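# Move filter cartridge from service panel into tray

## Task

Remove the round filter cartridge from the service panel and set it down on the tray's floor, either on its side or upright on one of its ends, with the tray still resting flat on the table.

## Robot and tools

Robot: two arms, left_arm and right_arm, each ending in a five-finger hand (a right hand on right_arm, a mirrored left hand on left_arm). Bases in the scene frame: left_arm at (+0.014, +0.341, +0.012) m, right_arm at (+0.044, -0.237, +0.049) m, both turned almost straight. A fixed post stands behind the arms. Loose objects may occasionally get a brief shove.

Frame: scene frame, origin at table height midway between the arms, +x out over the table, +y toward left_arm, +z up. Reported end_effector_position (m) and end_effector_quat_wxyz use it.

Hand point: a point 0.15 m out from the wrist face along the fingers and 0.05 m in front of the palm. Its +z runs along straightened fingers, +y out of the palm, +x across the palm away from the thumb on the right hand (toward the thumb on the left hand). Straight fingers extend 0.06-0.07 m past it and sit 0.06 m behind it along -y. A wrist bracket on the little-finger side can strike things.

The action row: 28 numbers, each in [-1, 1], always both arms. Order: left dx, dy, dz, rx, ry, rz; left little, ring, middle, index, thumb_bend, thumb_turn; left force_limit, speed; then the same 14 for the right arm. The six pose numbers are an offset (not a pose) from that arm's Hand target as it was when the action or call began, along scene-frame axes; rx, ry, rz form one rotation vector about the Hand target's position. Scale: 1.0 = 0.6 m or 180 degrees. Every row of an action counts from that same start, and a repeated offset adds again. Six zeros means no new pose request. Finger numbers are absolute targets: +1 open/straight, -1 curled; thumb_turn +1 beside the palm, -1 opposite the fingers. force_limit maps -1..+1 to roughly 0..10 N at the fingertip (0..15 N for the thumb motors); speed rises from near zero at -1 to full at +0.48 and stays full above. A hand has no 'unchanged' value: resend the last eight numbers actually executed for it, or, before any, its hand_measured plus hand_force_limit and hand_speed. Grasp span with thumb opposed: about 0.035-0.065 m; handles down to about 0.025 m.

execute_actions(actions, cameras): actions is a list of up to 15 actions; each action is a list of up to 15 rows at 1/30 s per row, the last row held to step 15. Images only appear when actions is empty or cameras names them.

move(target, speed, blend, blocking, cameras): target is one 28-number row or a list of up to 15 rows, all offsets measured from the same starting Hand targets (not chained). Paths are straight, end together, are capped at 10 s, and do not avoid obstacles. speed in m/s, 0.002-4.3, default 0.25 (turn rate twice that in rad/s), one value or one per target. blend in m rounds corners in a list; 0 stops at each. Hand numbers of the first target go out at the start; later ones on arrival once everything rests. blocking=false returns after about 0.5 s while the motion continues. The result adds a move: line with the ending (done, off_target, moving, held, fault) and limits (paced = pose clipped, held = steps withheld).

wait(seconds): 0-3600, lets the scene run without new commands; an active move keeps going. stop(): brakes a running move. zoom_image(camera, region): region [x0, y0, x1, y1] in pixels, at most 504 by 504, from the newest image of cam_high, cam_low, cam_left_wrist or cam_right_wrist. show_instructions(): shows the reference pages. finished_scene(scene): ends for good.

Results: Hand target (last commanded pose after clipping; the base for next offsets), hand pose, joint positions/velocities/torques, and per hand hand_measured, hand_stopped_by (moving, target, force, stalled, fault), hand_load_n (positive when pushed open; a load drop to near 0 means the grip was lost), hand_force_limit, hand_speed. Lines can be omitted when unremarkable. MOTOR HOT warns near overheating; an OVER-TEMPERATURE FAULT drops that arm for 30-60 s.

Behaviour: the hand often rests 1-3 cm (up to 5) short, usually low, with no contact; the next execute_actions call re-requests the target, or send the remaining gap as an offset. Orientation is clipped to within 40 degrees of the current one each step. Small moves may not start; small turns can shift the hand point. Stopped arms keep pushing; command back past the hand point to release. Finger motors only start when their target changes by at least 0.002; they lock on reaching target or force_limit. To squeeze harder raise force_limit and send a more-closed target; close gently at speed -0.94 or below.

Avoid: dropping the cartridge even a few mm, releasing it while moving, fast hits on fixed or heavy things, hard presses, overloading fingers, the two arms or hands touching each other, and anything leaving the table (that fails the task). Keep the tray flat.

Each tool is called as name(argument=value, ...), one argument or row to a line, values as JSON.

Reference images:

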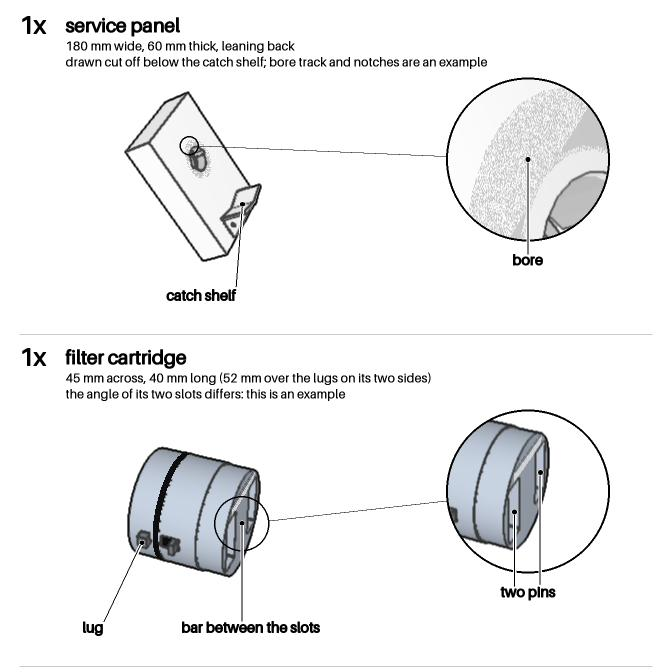

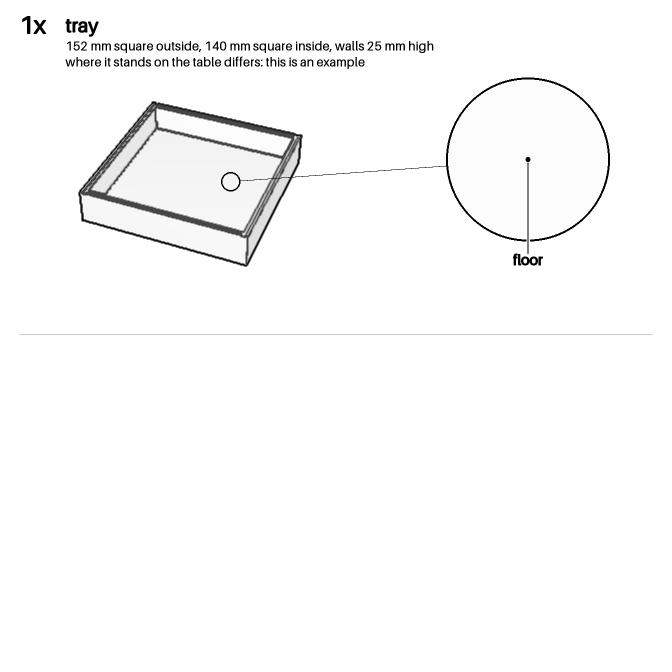

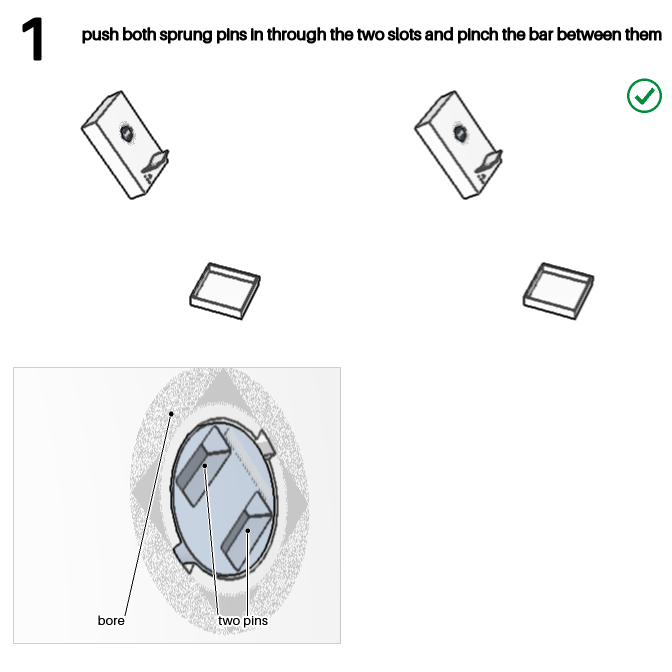

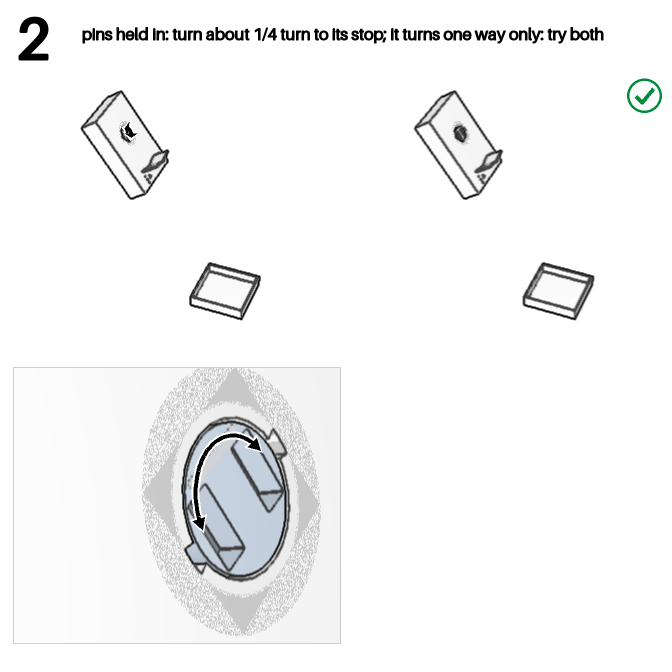

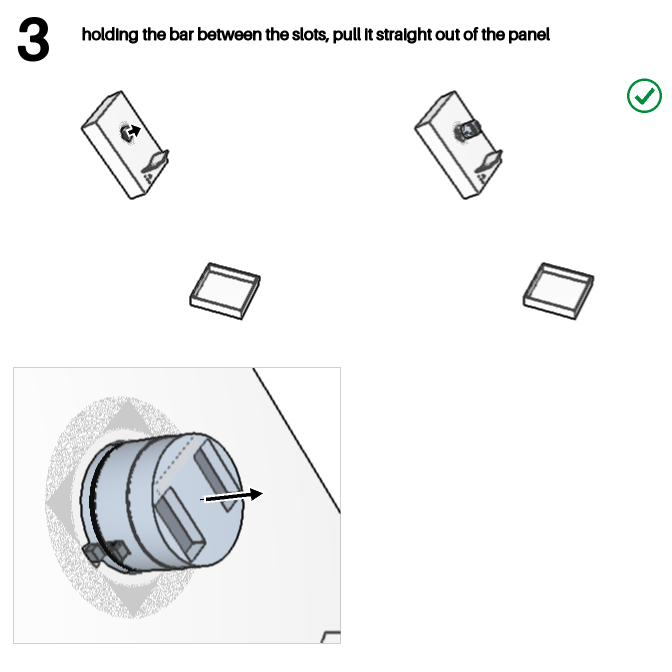

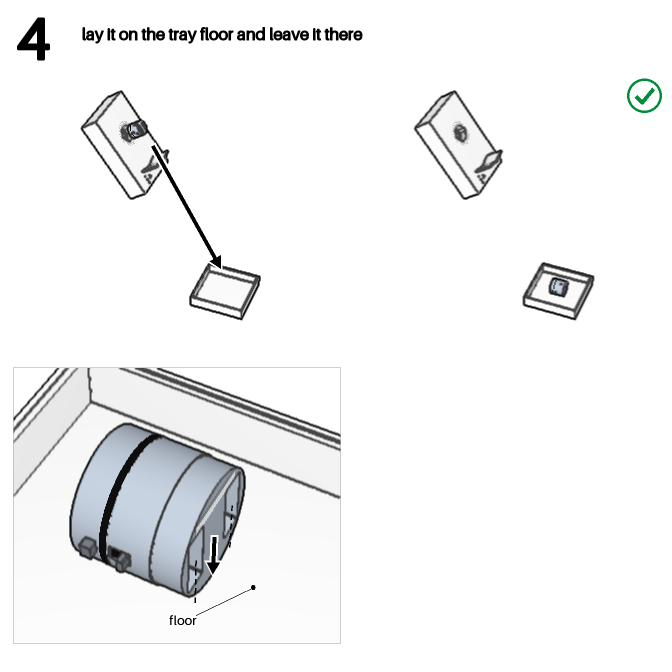

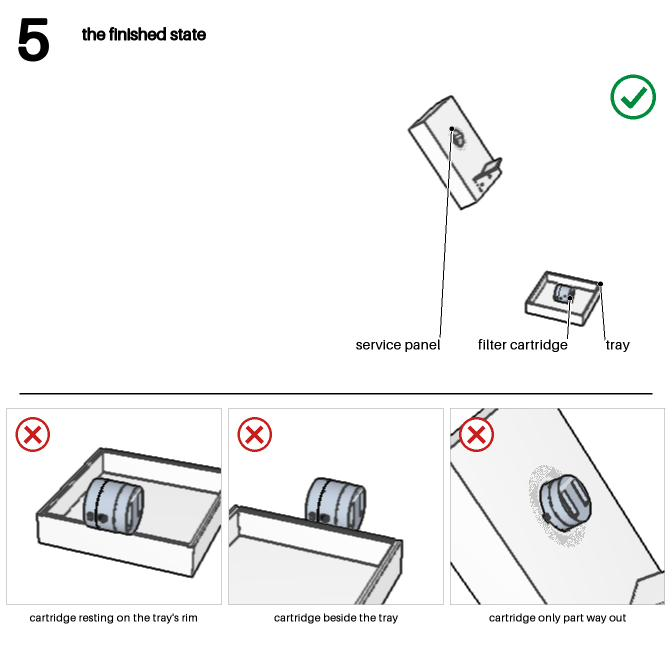

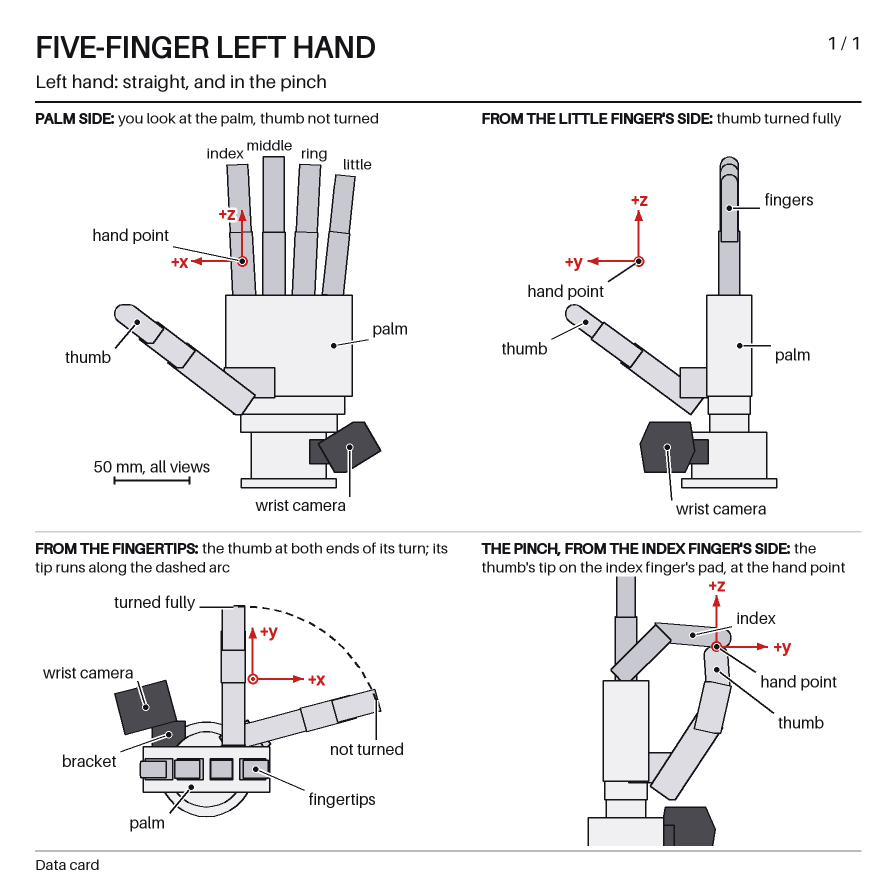

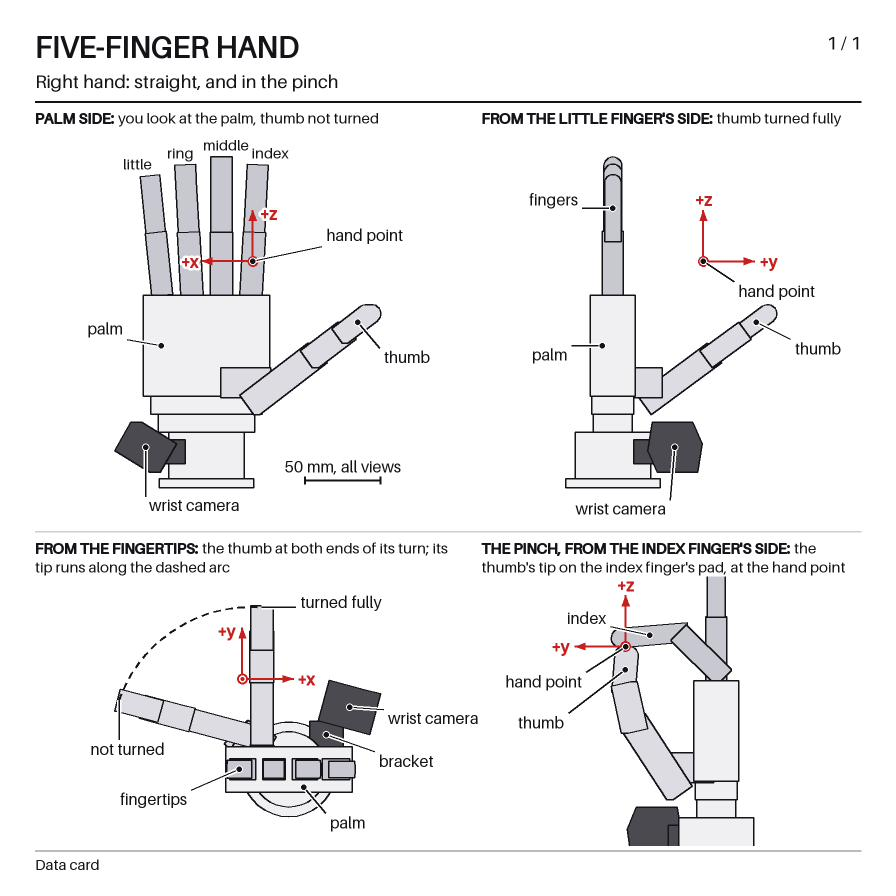

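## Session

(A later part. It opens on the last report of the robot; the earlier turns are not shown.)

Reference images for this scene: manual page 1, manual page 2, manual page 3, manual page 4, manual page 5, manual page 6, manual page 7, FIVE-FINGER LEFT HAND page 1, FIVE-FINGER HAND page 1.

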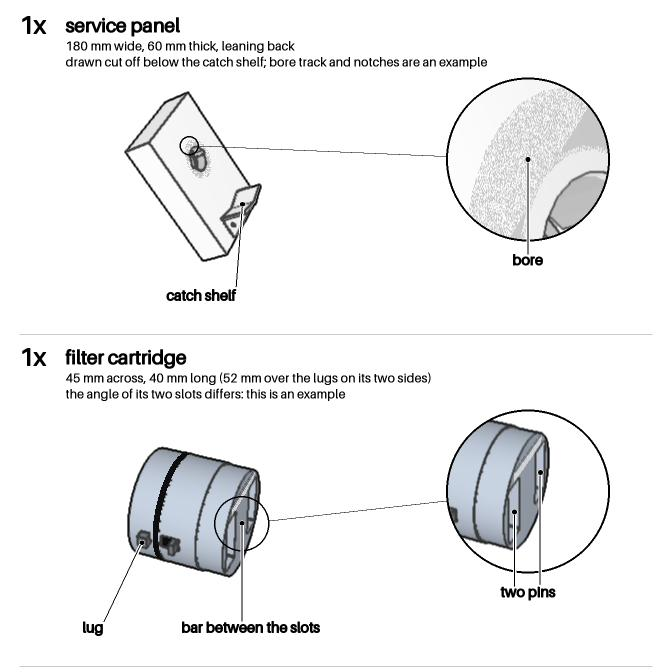

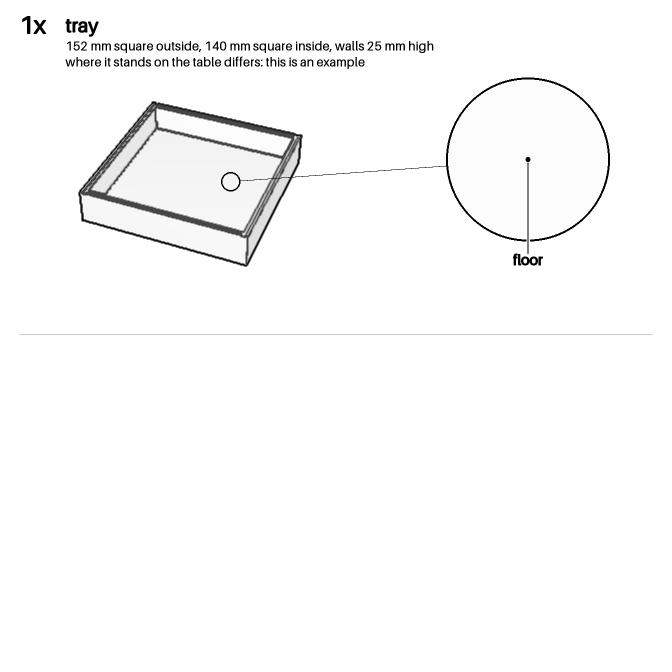

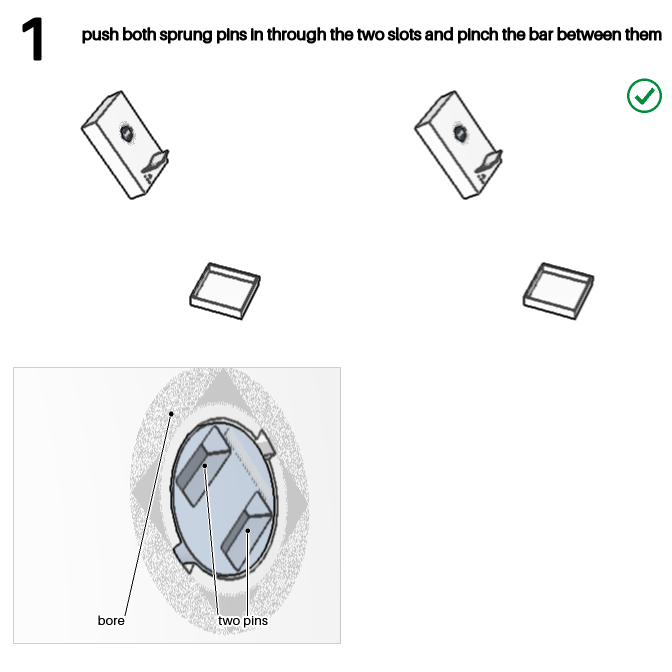

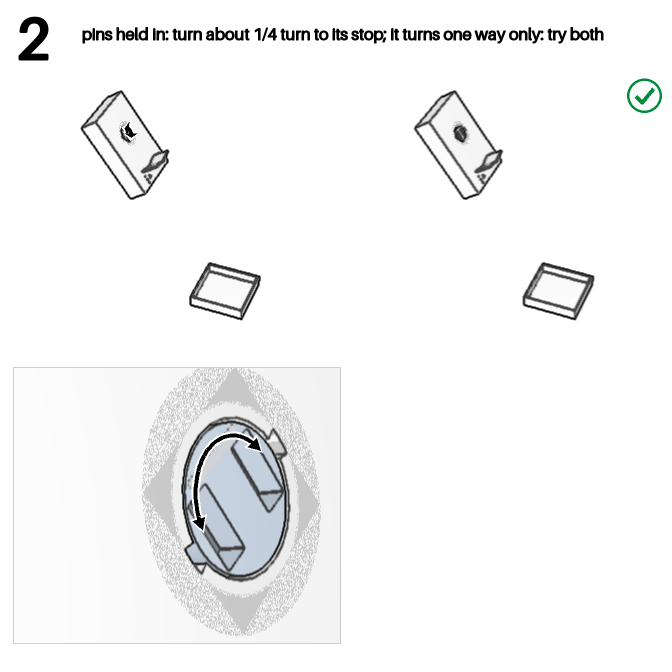

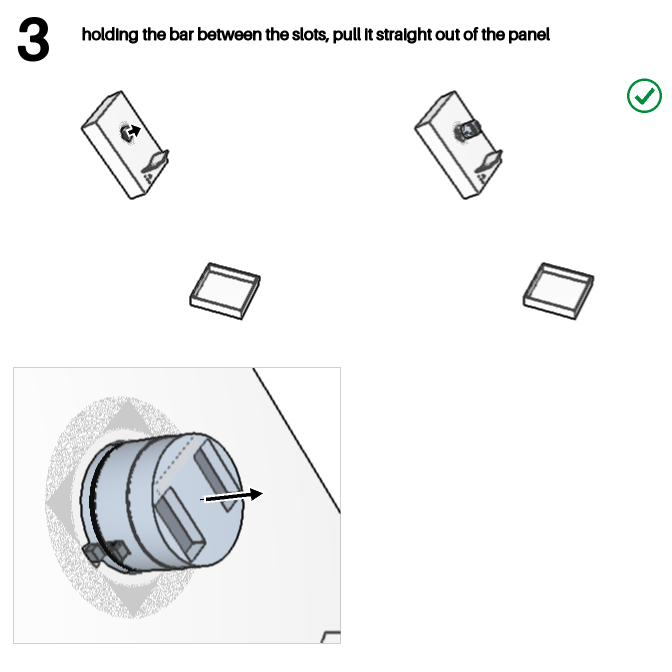

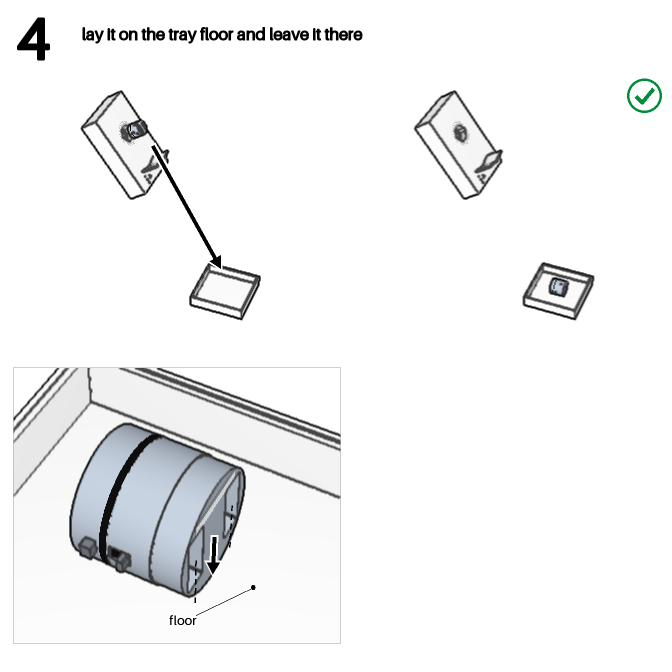

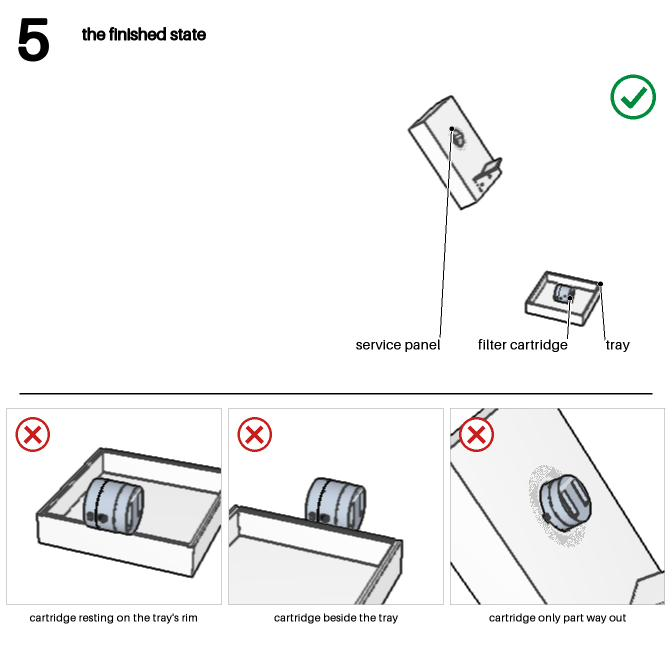

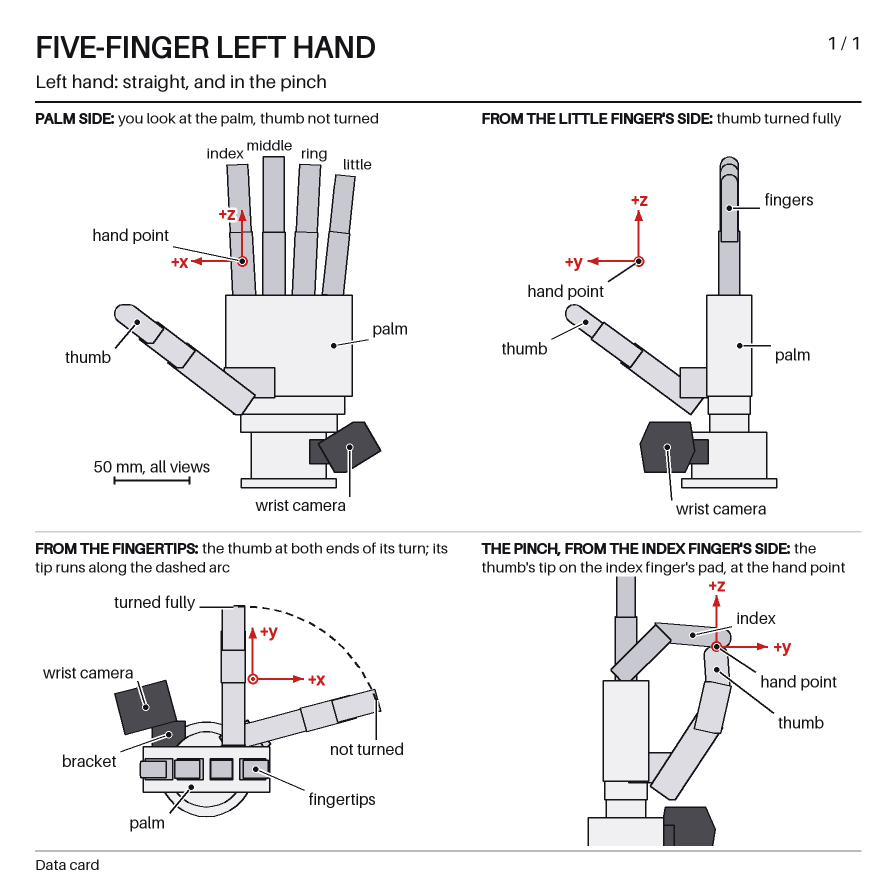

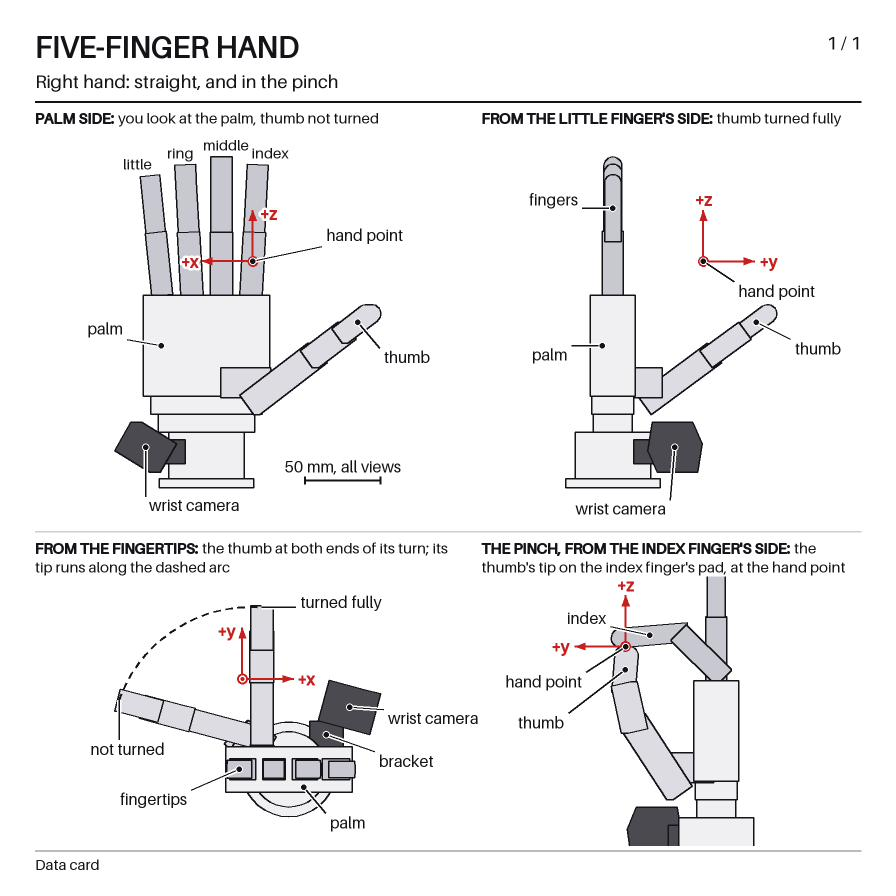

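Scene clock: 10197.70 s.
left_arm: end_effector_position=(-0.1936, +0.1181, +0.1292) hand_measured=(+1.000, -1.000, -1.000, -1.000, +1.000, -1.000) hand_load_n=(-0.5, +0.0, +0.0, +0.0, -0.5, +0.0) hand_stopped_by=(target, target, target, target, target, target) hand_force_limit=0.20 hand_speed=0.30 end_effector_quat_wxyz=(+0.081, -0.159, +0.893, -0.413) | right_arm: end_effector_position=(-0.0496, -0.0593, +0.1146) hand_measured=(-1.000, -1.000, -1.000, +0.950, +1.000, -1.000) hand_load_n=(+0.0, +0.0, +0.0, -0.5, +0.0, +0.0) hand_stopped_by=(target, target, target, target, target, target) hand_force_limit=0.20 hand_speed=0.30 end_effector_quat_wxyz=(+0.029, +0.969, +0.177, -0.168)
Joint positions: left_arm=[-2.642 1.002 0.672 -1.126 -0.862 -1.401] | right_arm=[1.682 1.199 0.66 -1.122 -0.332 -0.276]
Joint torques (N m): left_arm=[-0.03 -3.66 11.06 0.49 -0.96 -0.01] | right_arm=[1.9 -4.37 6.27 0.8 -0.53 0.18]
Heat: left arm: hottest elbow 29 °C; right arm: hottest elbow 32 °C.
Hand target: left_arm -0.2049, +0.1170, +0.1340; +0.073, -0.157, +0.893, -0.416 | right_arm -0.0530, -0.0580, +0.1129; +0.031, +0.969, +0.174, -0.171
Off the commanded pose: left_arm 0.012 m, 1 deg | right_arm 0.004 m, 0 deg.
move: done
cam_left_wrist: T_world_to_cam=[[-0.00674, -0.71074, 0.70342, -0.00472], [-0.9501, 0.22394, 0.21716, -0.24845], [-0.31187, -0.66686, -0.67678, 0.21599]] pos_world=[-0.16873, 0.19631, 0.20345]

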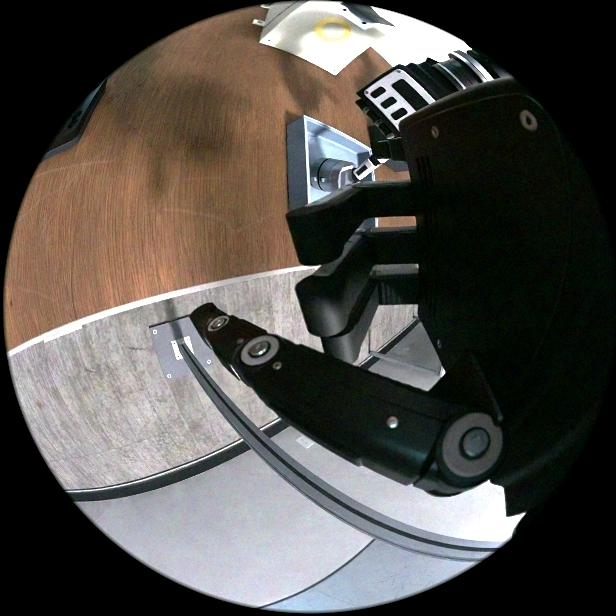

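move(
  target=[0,0,0,0,0,0,1,-1,-1,-1,1,-1,0.2,0.3,0.0265,0.0096,-0.0005,-0.0227,0.0627,0,-1,-1,-1,1,1,-1,0.2,0.3],
  speed=0.08,
  cameras=["cam_left_wrist"],
)

zoom_image(
  camera="cam_left_wrist",
  region=[300, 130, 390, 220],
)

Scene clock: 10214.43 s.
left_arm: end_effector_position=(-0.1936, +0.1181, +0.1292) hand_measured=(+1.000, -1.000, -1.000, -1.000, +1.000, -1.000) hand_load_n=(+0.0, +0.0, +0.0, +0.5, +0.0, +0.0) hand_stopped_by=(target, target, target, target, target, target) hand_force_limit=0.20 hand_speed=0.30 end_effector_quat_wxyz=(+0.081, -0.159, +0.893, -0.413) | right_arm: end_effector_position=(-0.0381, -0.0621, +0.1068) hand_measured=(-1.000, -1.000, -1.000, +0.950, +1.000, -1.000) hand_load_n=(+0.0, +0.0, +0.0, -0.5, +0.0, +0.0) hand_stopped_by=(target, target, target, target, target, target) hand_force_limit=0.20 hand_speed=0.30 end_effector_quat_wxyz=(+0.053, +0.948, +0.167, -0.266)
Joint positions: left_arm=[-2.642 1.002 0.672 -1.126 -0.862 -1.401] | right_arm=[1.525 1.326 0.66 -1.154 -0.495 -0.47]
Joint torques (N m): left_arm=[-0.03 -3.55 11.03 0.47 -0.96 -0.01] | right_arm=[0.5 -5.25 7.57 -0.53 -0.79 -0.08]
Heat: left arm: hottest elbow 29 °C; right arm: hottest elbow 32 °C.
Hand target: left_arm -0.2049, +0.1170, +0.1340; +0.073, -0.157, +0.893, -0.416 | right_arm -0.0371, -0.0522, +0.1127; +0.048, +0.946, +0.170, -0.271
Off the commanded pose: left_arm 0.012 m, 1 deg | right_arm 0.012 m, 1 deg.
move: off_target (right_arm)
cam_left_wrist: T_world_to_cam=[[-0.00674, -0.71074, 0.70342, -0.00472], [-0.9501, 0.22394, 0.21716, -0.24845], [-0.31187, -0.66686, -0.67678, 0.21599]] pos_world=[-0.16873, 0.19631, 0.20345]

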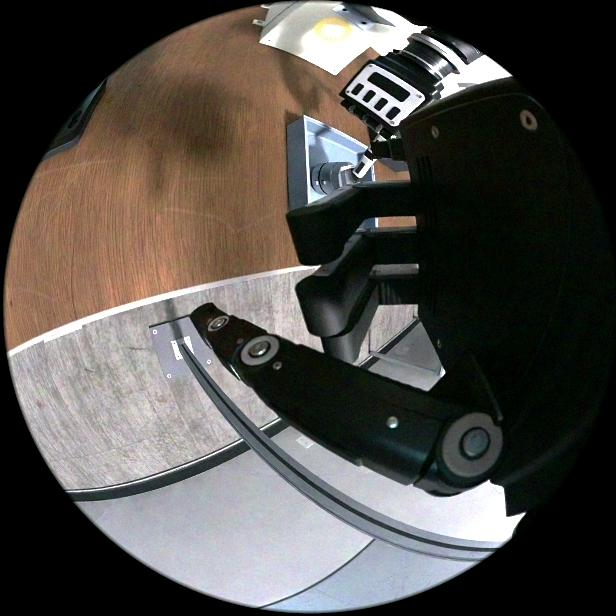

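Scaled by 5.600 from the camera's image (finer frame: 880x880).

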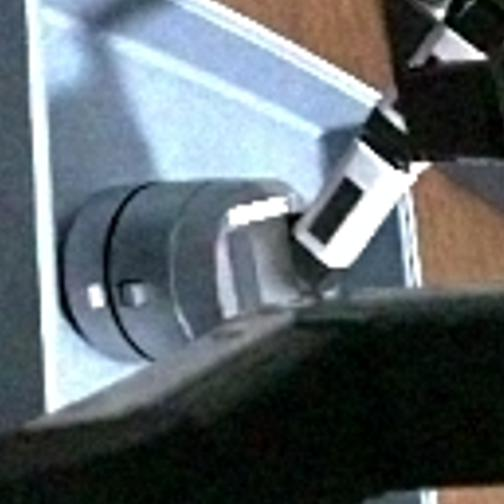

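zoom_image(
  camera="cam_left_wrist",
  region=[305, 150, 360, 205],
)

execute_actions(
  actions=[],
  cameras=["cam_high"],
)

zoom_image(
  camera="cam_high",
  region=[370, 50, 430, 110],
)

Scaled by 9.164 from the camera's image (finer frame: 880x880).

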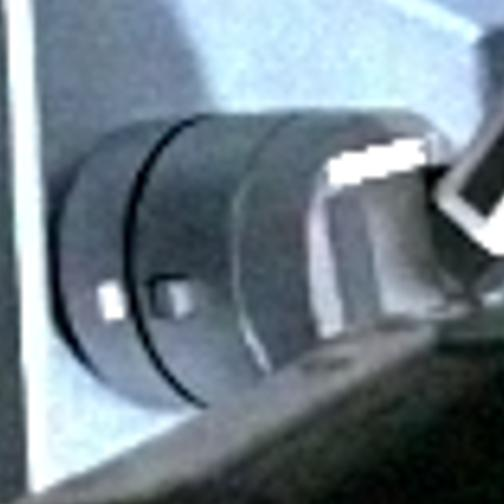

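Scene clock: 10226.13 s.
left_arm: end_effector_position=(-0.1936, +0.1181, +0.1292) hand_measured=(+1.000, -1.000, -1.000, -1.000, +1.000, -1.000) hand_load_n=(+0.0, +0.0, +0.0, +0.0, +0.0, +0.0) hand_stopped_by=(target, target, target, target, target, target) hand_force_limit=0.20 hand_speed=0.30 end_effector_quat_wxyz=(+0.081, -0.159, +0.893, -0.413) | right_arm: end_effector_position=(-0.0381, -0.0621, +0.1068) hand_measured=(-1.000, -1.000, -1.000, +0.950, +1.000, -1.000) hand_load_n=(+0.0, +0.0, +0.0, -0.5, +0.0, +0.0) hand_stopped_by=(target, target, target, target, target, target) hand_force_limit=0.20 hand_speed=0.30 end_effector_quat_wxyz=(+0.053, +0.948, +0.167, -0.266)
Joint positions: left_arm=[-2.642 1.002 0.672 -1.126 -0.862 -1.401] | right_arm=[1.525 1.326 0.66 -1.154 -0.495 -0.47]
Joint velocities: within noise
Joint torques (N m): left_arm=[0.09 -3.6 11 0.5 -0.96 -0.01] | right_arm=[0.73 -5.07 7.53 -0.46 -0.81 -0.06]
Heat: left arm: hottest elbow 29 °C; right arm: hottest elbow 32 °C.
Hand target: left_arm -0.2049, +0.1170, +0.1340; +0.073, -0.157, +0.893, -0.416 | right_arm -0.0371, -0.0522, +0.1127; +0.048, +0.946, +0.170, -0.271
Off the commanded pose: left_arm 0.012 m, 1 deg | right_arm 0.012 m, 1 deg.
Images, in order (width x height): cam_high 896x504.

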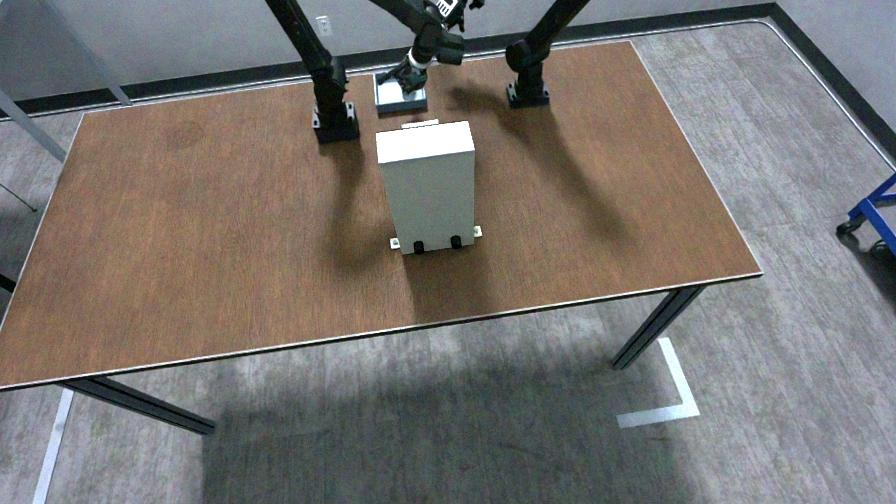

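Scaled by 8.400 from the camera's image (finer frame: 1280x720).

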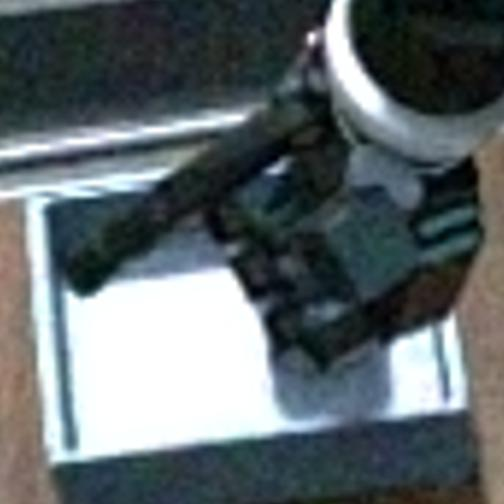

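move(
  target=[0,0,0,0,0,0,1,-1,-1,-1,1,-1,0.2,0.3,0.0126,0.0046,-0.0128,-0.0113,0.0313,0,-1,-1,-1,1,1,-1,0.2,0.3],
  speed=0.05,
  cameras=["cam_left_wrist"],
)

zoom_image(
  camera="cam_left_wrist",
  region=[305, 150, 360, 205],
)

Scene clock: 10236.30 s.
left_arm: end_effector_position=(-0.1936, +0.1181, +0.1292) hand_measured=(+1.000, -1.000, -1.000, -1.000, +1.000, -1.000) hand_load_n=(+0.0, +0.0, +0.0, +0.0, -0.5, +0.0) hand_stopped_by=(target, target, target, target, target, target) hand_force_limit=0.20 hand_speed=0.30 end_effector_quat_wxyz=(+0.081, -0.159, +0.893, -0.413) | right_arm: end_effector_position=(-0.0315, -0.0607, +0.0995) hand_measured=(-1.000, -1.000, -1.000, +0.950, +1.000, -1.000) hand_load_n=(+0.0, +0.0, +0.0, +0.0, +0.0, -0.5) hand_stopped_by=(target, target, target, target, target, target) hand_force_limit=0.20 hand_speed=0.30 end_effector_quat_wxyz=(+0.062, +0.932, +0.165, -0.316)
Joint positions: left_arm=[-2.642 1.002 0.672 -1.126 -0.862 -1.401] | right_arm=[1.455 1.422 0.671 -1.171 -0.565 -0.581]
Joint torques (N m): left_arm=[0.03 -3.6 10.97 0.49 -0.97 0] | right_arm=[0.79 -5.89 7.12 -0.8 -0.85 -0.04]
Heat: left arm: hottest elbow 29 °C; right arm: hottest elbow 32 °C.
Hand target: left_arm -0.2049, +0.1170, +0.1340; +0.073, -0.157, +0.893, -0.416 | right_arm -0.0296, -0.0495, +0.1050; +0.056, +0.931, +0.168, -0.320
Off the commanded pose: left_arm 0.012 m, 1 deg | right_arm 0.013 m, 1 deg.
move: off_target (right_arm)
cam_left_wrist: T_world_to_cam=[[-0.00674, -0.71074, 0.70342, -0.00472], [-0.9501, 0.22394, 0.21716, -0.24845], [-0.31187, -0.66686, -0.67678, 0.21599]] pos_world=[-0.16873, 0.19631, 0.20345]

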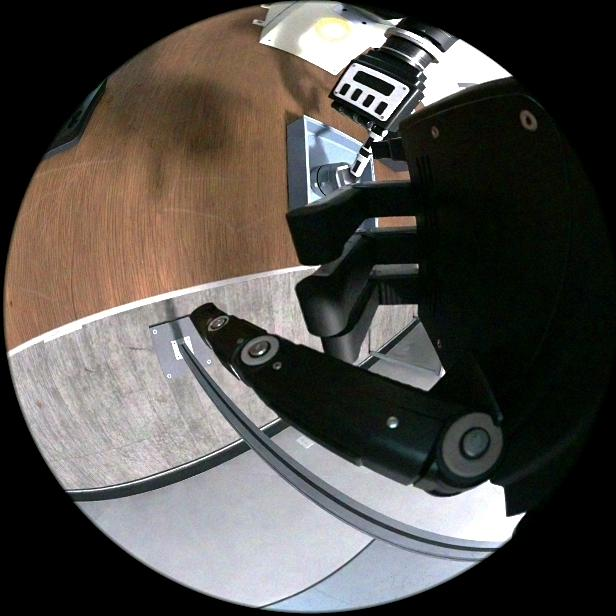

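Scaled by 9.164 from the camera's image (finer frame: 880x880).

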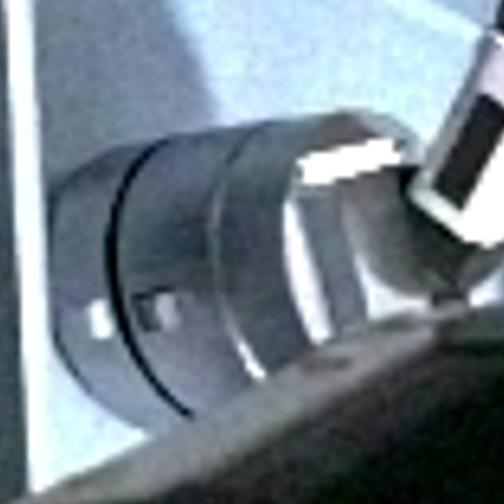

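move(
  target=[0,0,0,0,0,0,1,-1,-1,-1,1,-1,0.2,0.3,0,0,-0.0117,0,0,0,-1,-1,-1,1,1,-1,0.2,0.3],
  speed=0.03,
  cameras=["cam_left_wrist"],
)

zoom_image(
  camera="cam_left_wrist",
  region=[305, 150, 360, 205],
)

Scene clock: 10242.23 s.
left_arm: end_effector_position=(-0.1936, +0.1181, +0.1292) hand_measured=(+1.000, -1.000, -1.000, -1.000, +1.000, -1.000) hand_load_n=(+0.0, +0.0, +0.0, +0.0, +0.0, +0.0) hand_stopped_by=(target, target, target, target, target, target) hand_force_limit=0.20 hand_speed=0.30 end_effector_quat_wxyz=(+0.081, -0.159, +0.893, -0.413) | right_arm: end_effector_position=(-0.0313, -0.0612, +0.0981) hand_measured=(-1.000, -1.000, -1.000, +0.950, +1.000, -1.000) hand_load_n=(+0.0, +0.0, +0.0, -1.0, +0.0, +0.0) hand_stopped_by=(target, target, target, target, target, target) hand_force_limit=0.20 hand_speed=0.30 end_effector_quat_wxyz=(+0.066, +0.932, +0.162, -0.318)
Joint positions: left_arm=[-2.642 1.002 0.672 -1.126 -0.862 -1.401] | right_arm=[1.451 1.432 0.671 -1.172 -0.567 -0.583]
Joint torques (N m): left_arm=[0.09 -3.6 11.02 0.47 -0.97 0] | right_arm=[0.85 -5.48 6.56 0.14 -0.74 -0.06]
Heat: left arm: hottest elbow 29 °C; right arm: hottest elbow 32 °C.
Hand target: left_arm -0.2049, +0.1170, +0.1340; +0.073, -0.157, +0.893, -0.416 | right_arm -0.0295, -0.0495, +0.0980; +0.056, +0.931, +0.167, -0.320
Off the commanded pose: left_arm 0.012 m, 1 deg | right_arm 0.012 m, 1 deg.
move: off_target (right_arm)
cam_left_wrist: T_world_to_cam=[[-0.00674, -0.71074, 0.70342, -0.00472], [-0.9501, 0.22394, 0.21716, -0.24845], [-0.31187, -0.66686, -0.67678, 0.21599]] pos_world=[-0.16873, 0.19631, 0.20345]

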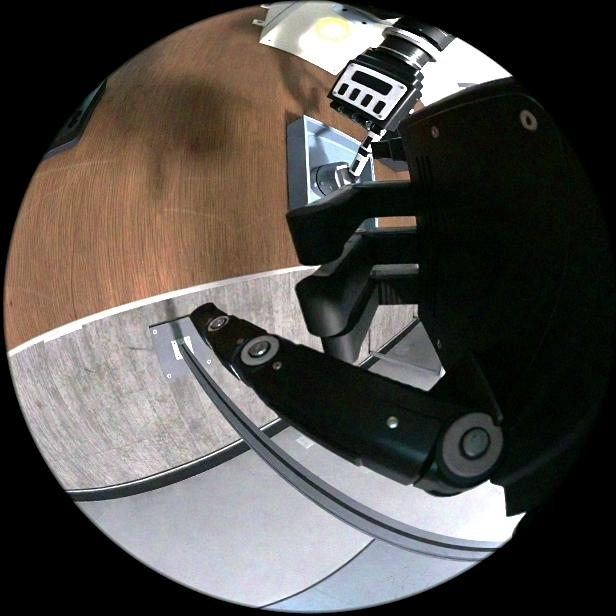

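Scaled by 9.164 from the camera's image (finer frame: 880x880).

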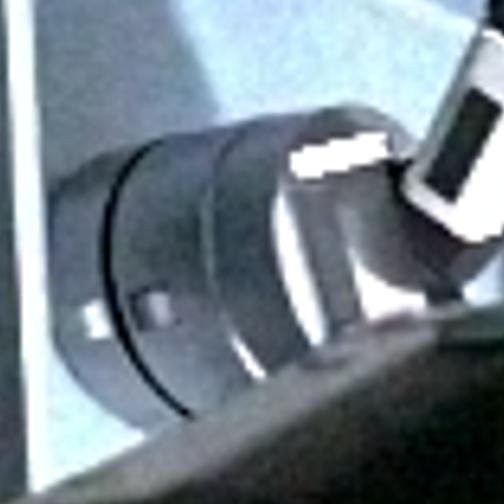

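move(
  target=[-0.0067,-0.0943,-0.1067,0,0,0,1,-1,-1,-1,1,-1,0.2,0.3,0,0,0,0,0,0,-1,-1,-1,1,1,-1,0.2,0.3],
  speed=0.1,
  cameras=["cam_left_wrist", "cam_high"],
)

zoom_image(
  camera="cam_left_wrist",
  region=[310, 90, 420, 200],
)

Scene clock: 10271.80 s.
left_arm: end_effector_position=(-0.2154, +0.0619, +0.0797) hand_measured=(+1.000, -1.000, -1.000, -1.000, +1.000, -1.000) hand_load_n=(+0.0, +0.0, +0.0, +0.0, +0.0, +0.5) hand_stopped_by=(target, target, target, target, target, target) hand_force_limit=0.20 hand_speed=0.30 end_effector_quat_wxyz=(+0.063, -0.156, +0.891, -0.420) | right_arm: end_effector_position=(-0.0313, -0.0612, +0.0981) hand_measured=(-1.000, -1.000, -1.000, +0.950, +1.000, -1.000) hand_load_n=(+0.0, +0.0, +0.0, -1.0, +0.0, +0.0) hand_stopped_by=(target, target, target, target, target, target) hand_force_limit=0.20 hand_speed=0.30 end_effector_quat_wxyz=(+0.066, +0.932, +0.163, -0.318)
Joint positions: left_arm=[-2.501 1.163 0.619 -0.698 -0.83 -1.162] | right_arm=[1.451 1.432 0.671 -1.172 -0.567 -0.584]
Joint torques (N m): left_arm=[2.37 -5.25 7.68 1.25 -0.65 0.12] | right_arm=[1.03 -5.66 6.58 0.17 -0.75 -0.05]
Heat: left arm: hottest elbow 29 °C; right arm: hottest elbow 31 °C.
Hand target: left_arm -0.2089, +0.0604, +0.0700; +0.073, -0.157, +0.893, -0.416 | right_arm -0.0295, -0.0495, +0.0980; +0.056, +0.931, +0.167, -0.320
Off the commanded pose: left_arm 0.012 m, 1 deg | right_arm 0.012 m, 1 deg.
move: off_target (left_arm)
cam_left_wrist: T_world_to_cam=[[-0.0016, -0.69582, 0.71821, -0.01091], [-0.93926, 0.24753, 0.23772, -0.24646], [-0.34319, -0.67421, -0.65396, 0.13007]] pos_world=[-0.18687, 0.14111, 0.15149]
Images, in order (width x height): cam_high 896x504, cam_left_wrist 616x616.

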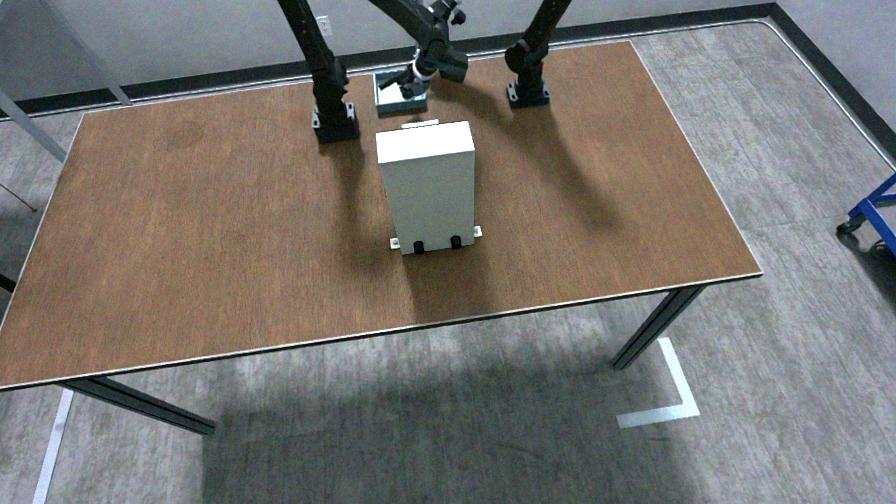

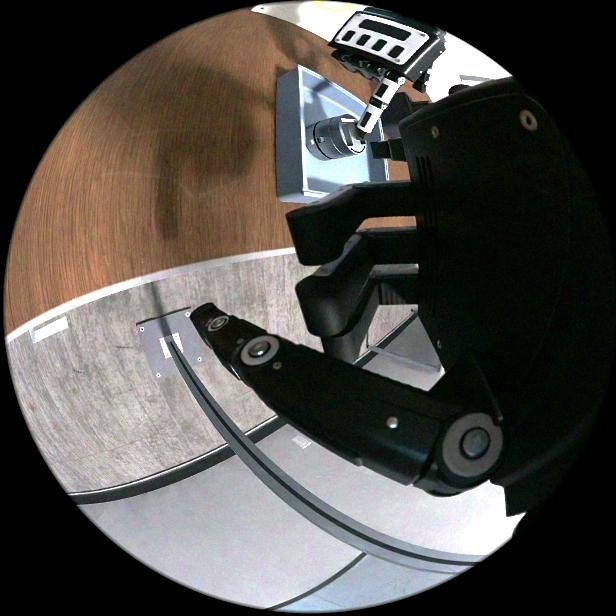

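Scaled by 4.582 from the camera's image (finer frame: 880x880).

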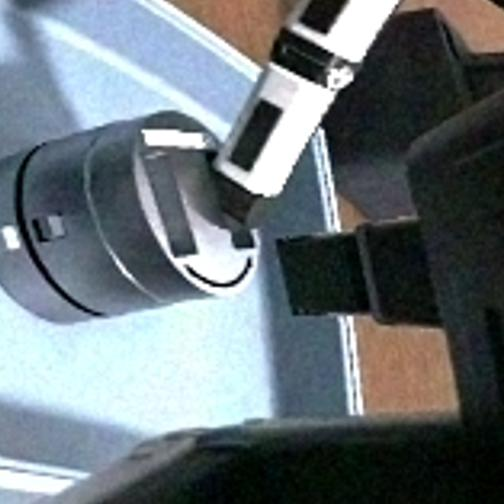

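move(
  target=[0.0398,-0.0448,-0.0417,0,0,0,1,-1,-1,-1,1,-1,0.2,0.3,0,0,0,0,0,0,-1,-1,-1,1,1,-1,0.2,0.3],
  speed=0.06,
  cameras=["cam_left_wrist"],
)

zoom_image(
  camera="cam_left_wrist",
  region=[310, 90, 420, 200],
)

Scene clock: 10300.90 s.
left_arm: end_effector_position=(-0.1924, +0.0340, +0.0549) hand_measured=(+1.000, -1.000, -1.000, -1.000, +1.000, -1.000) hand_load_n=(+0.0, +0.0, +0.0, +0.0, +0.0, +0.0) hand_stopped_by=(target, target, target, target, target, target) hand_force_limit=0.20 hand_speed=0.30 end_effector_quat_wxyz=(+0.063, -0.156, +0.891, -0.421) | right_arm: end_effector_position=(-0.0313, -0.0612, +0.0981) hand_measured=(-1.000, -1.000, -1.000, +0.950, +1.000, -1.000) hand_load_n=(+0.0, +0.0, +0.0, -1.0, +0.0, +0.0) hand_stopped_by=(target, target, target, target, target, target) hand_force_limit=0.20 hand_speed=0.30 end_effector_quat_wxyz=(+0.066, +0.932, +0.163, -0.318)
Joint positions: left_arm=[-2.375 1.194 0.552 -0.477 -0.784 -0.993] | right_arm=[1.451 1.432 0.671 -1.172 -0.567 -0.584]
Joint torques (N m): left_arm=[2.49 -5.3 7.32 1.44 -0.58 0.13] | right_arm=[0.79 -5.54 6.54 0.17 -0.75 -0.04]
Heat: left arm: hottest elbow 29 °C; right arm: hottest elbow 31 °C.
Hand target: left_arm -0.1852, +0.0336, +0.0450; +0.073, -0.157, +0.893, -0.416 | right_arm -0.0295, -0.0495, +0.0980; +0.056, +0.931, +0.167, -0.320
Off the commanded pose: left_arm 0.012 m, 1 deg | right_arm 0.012 m, 1 deg.
move: off_target (left_arm)
cam_left_wrist: T_world_to_cam=[[-0.00226, -0.69501, 0.71899, -0.01264], [-0.93941, 0.24794, 0.23671, -0.21209], [-0.34278, -0.6749, -0.65346, 0.10299]] pos_world=[-0.16396, 0.11331, 0.12659]

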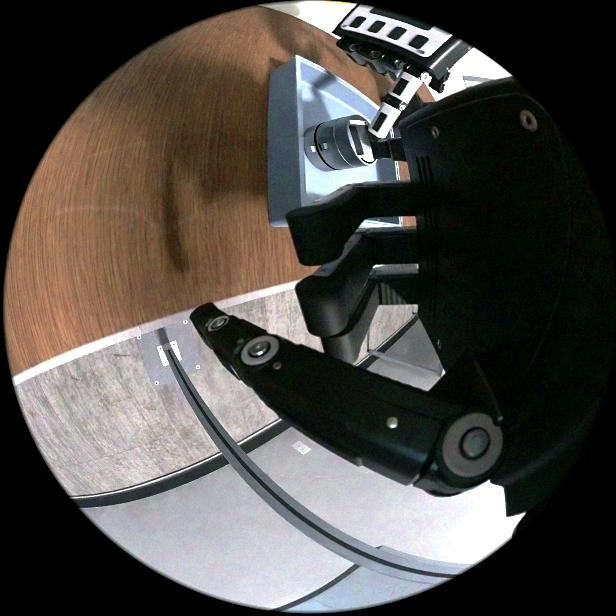

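Scaled by 4.582 from the camera's image (finer frame: 880x880).

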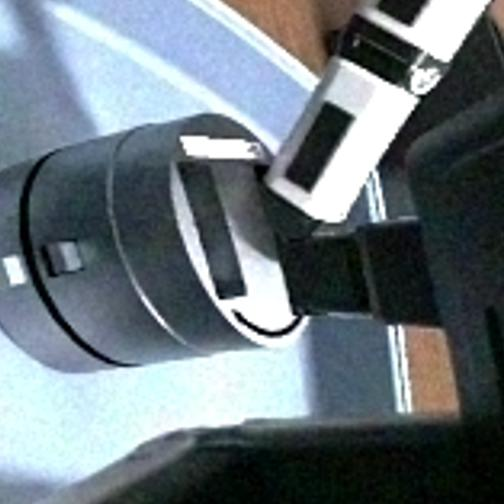

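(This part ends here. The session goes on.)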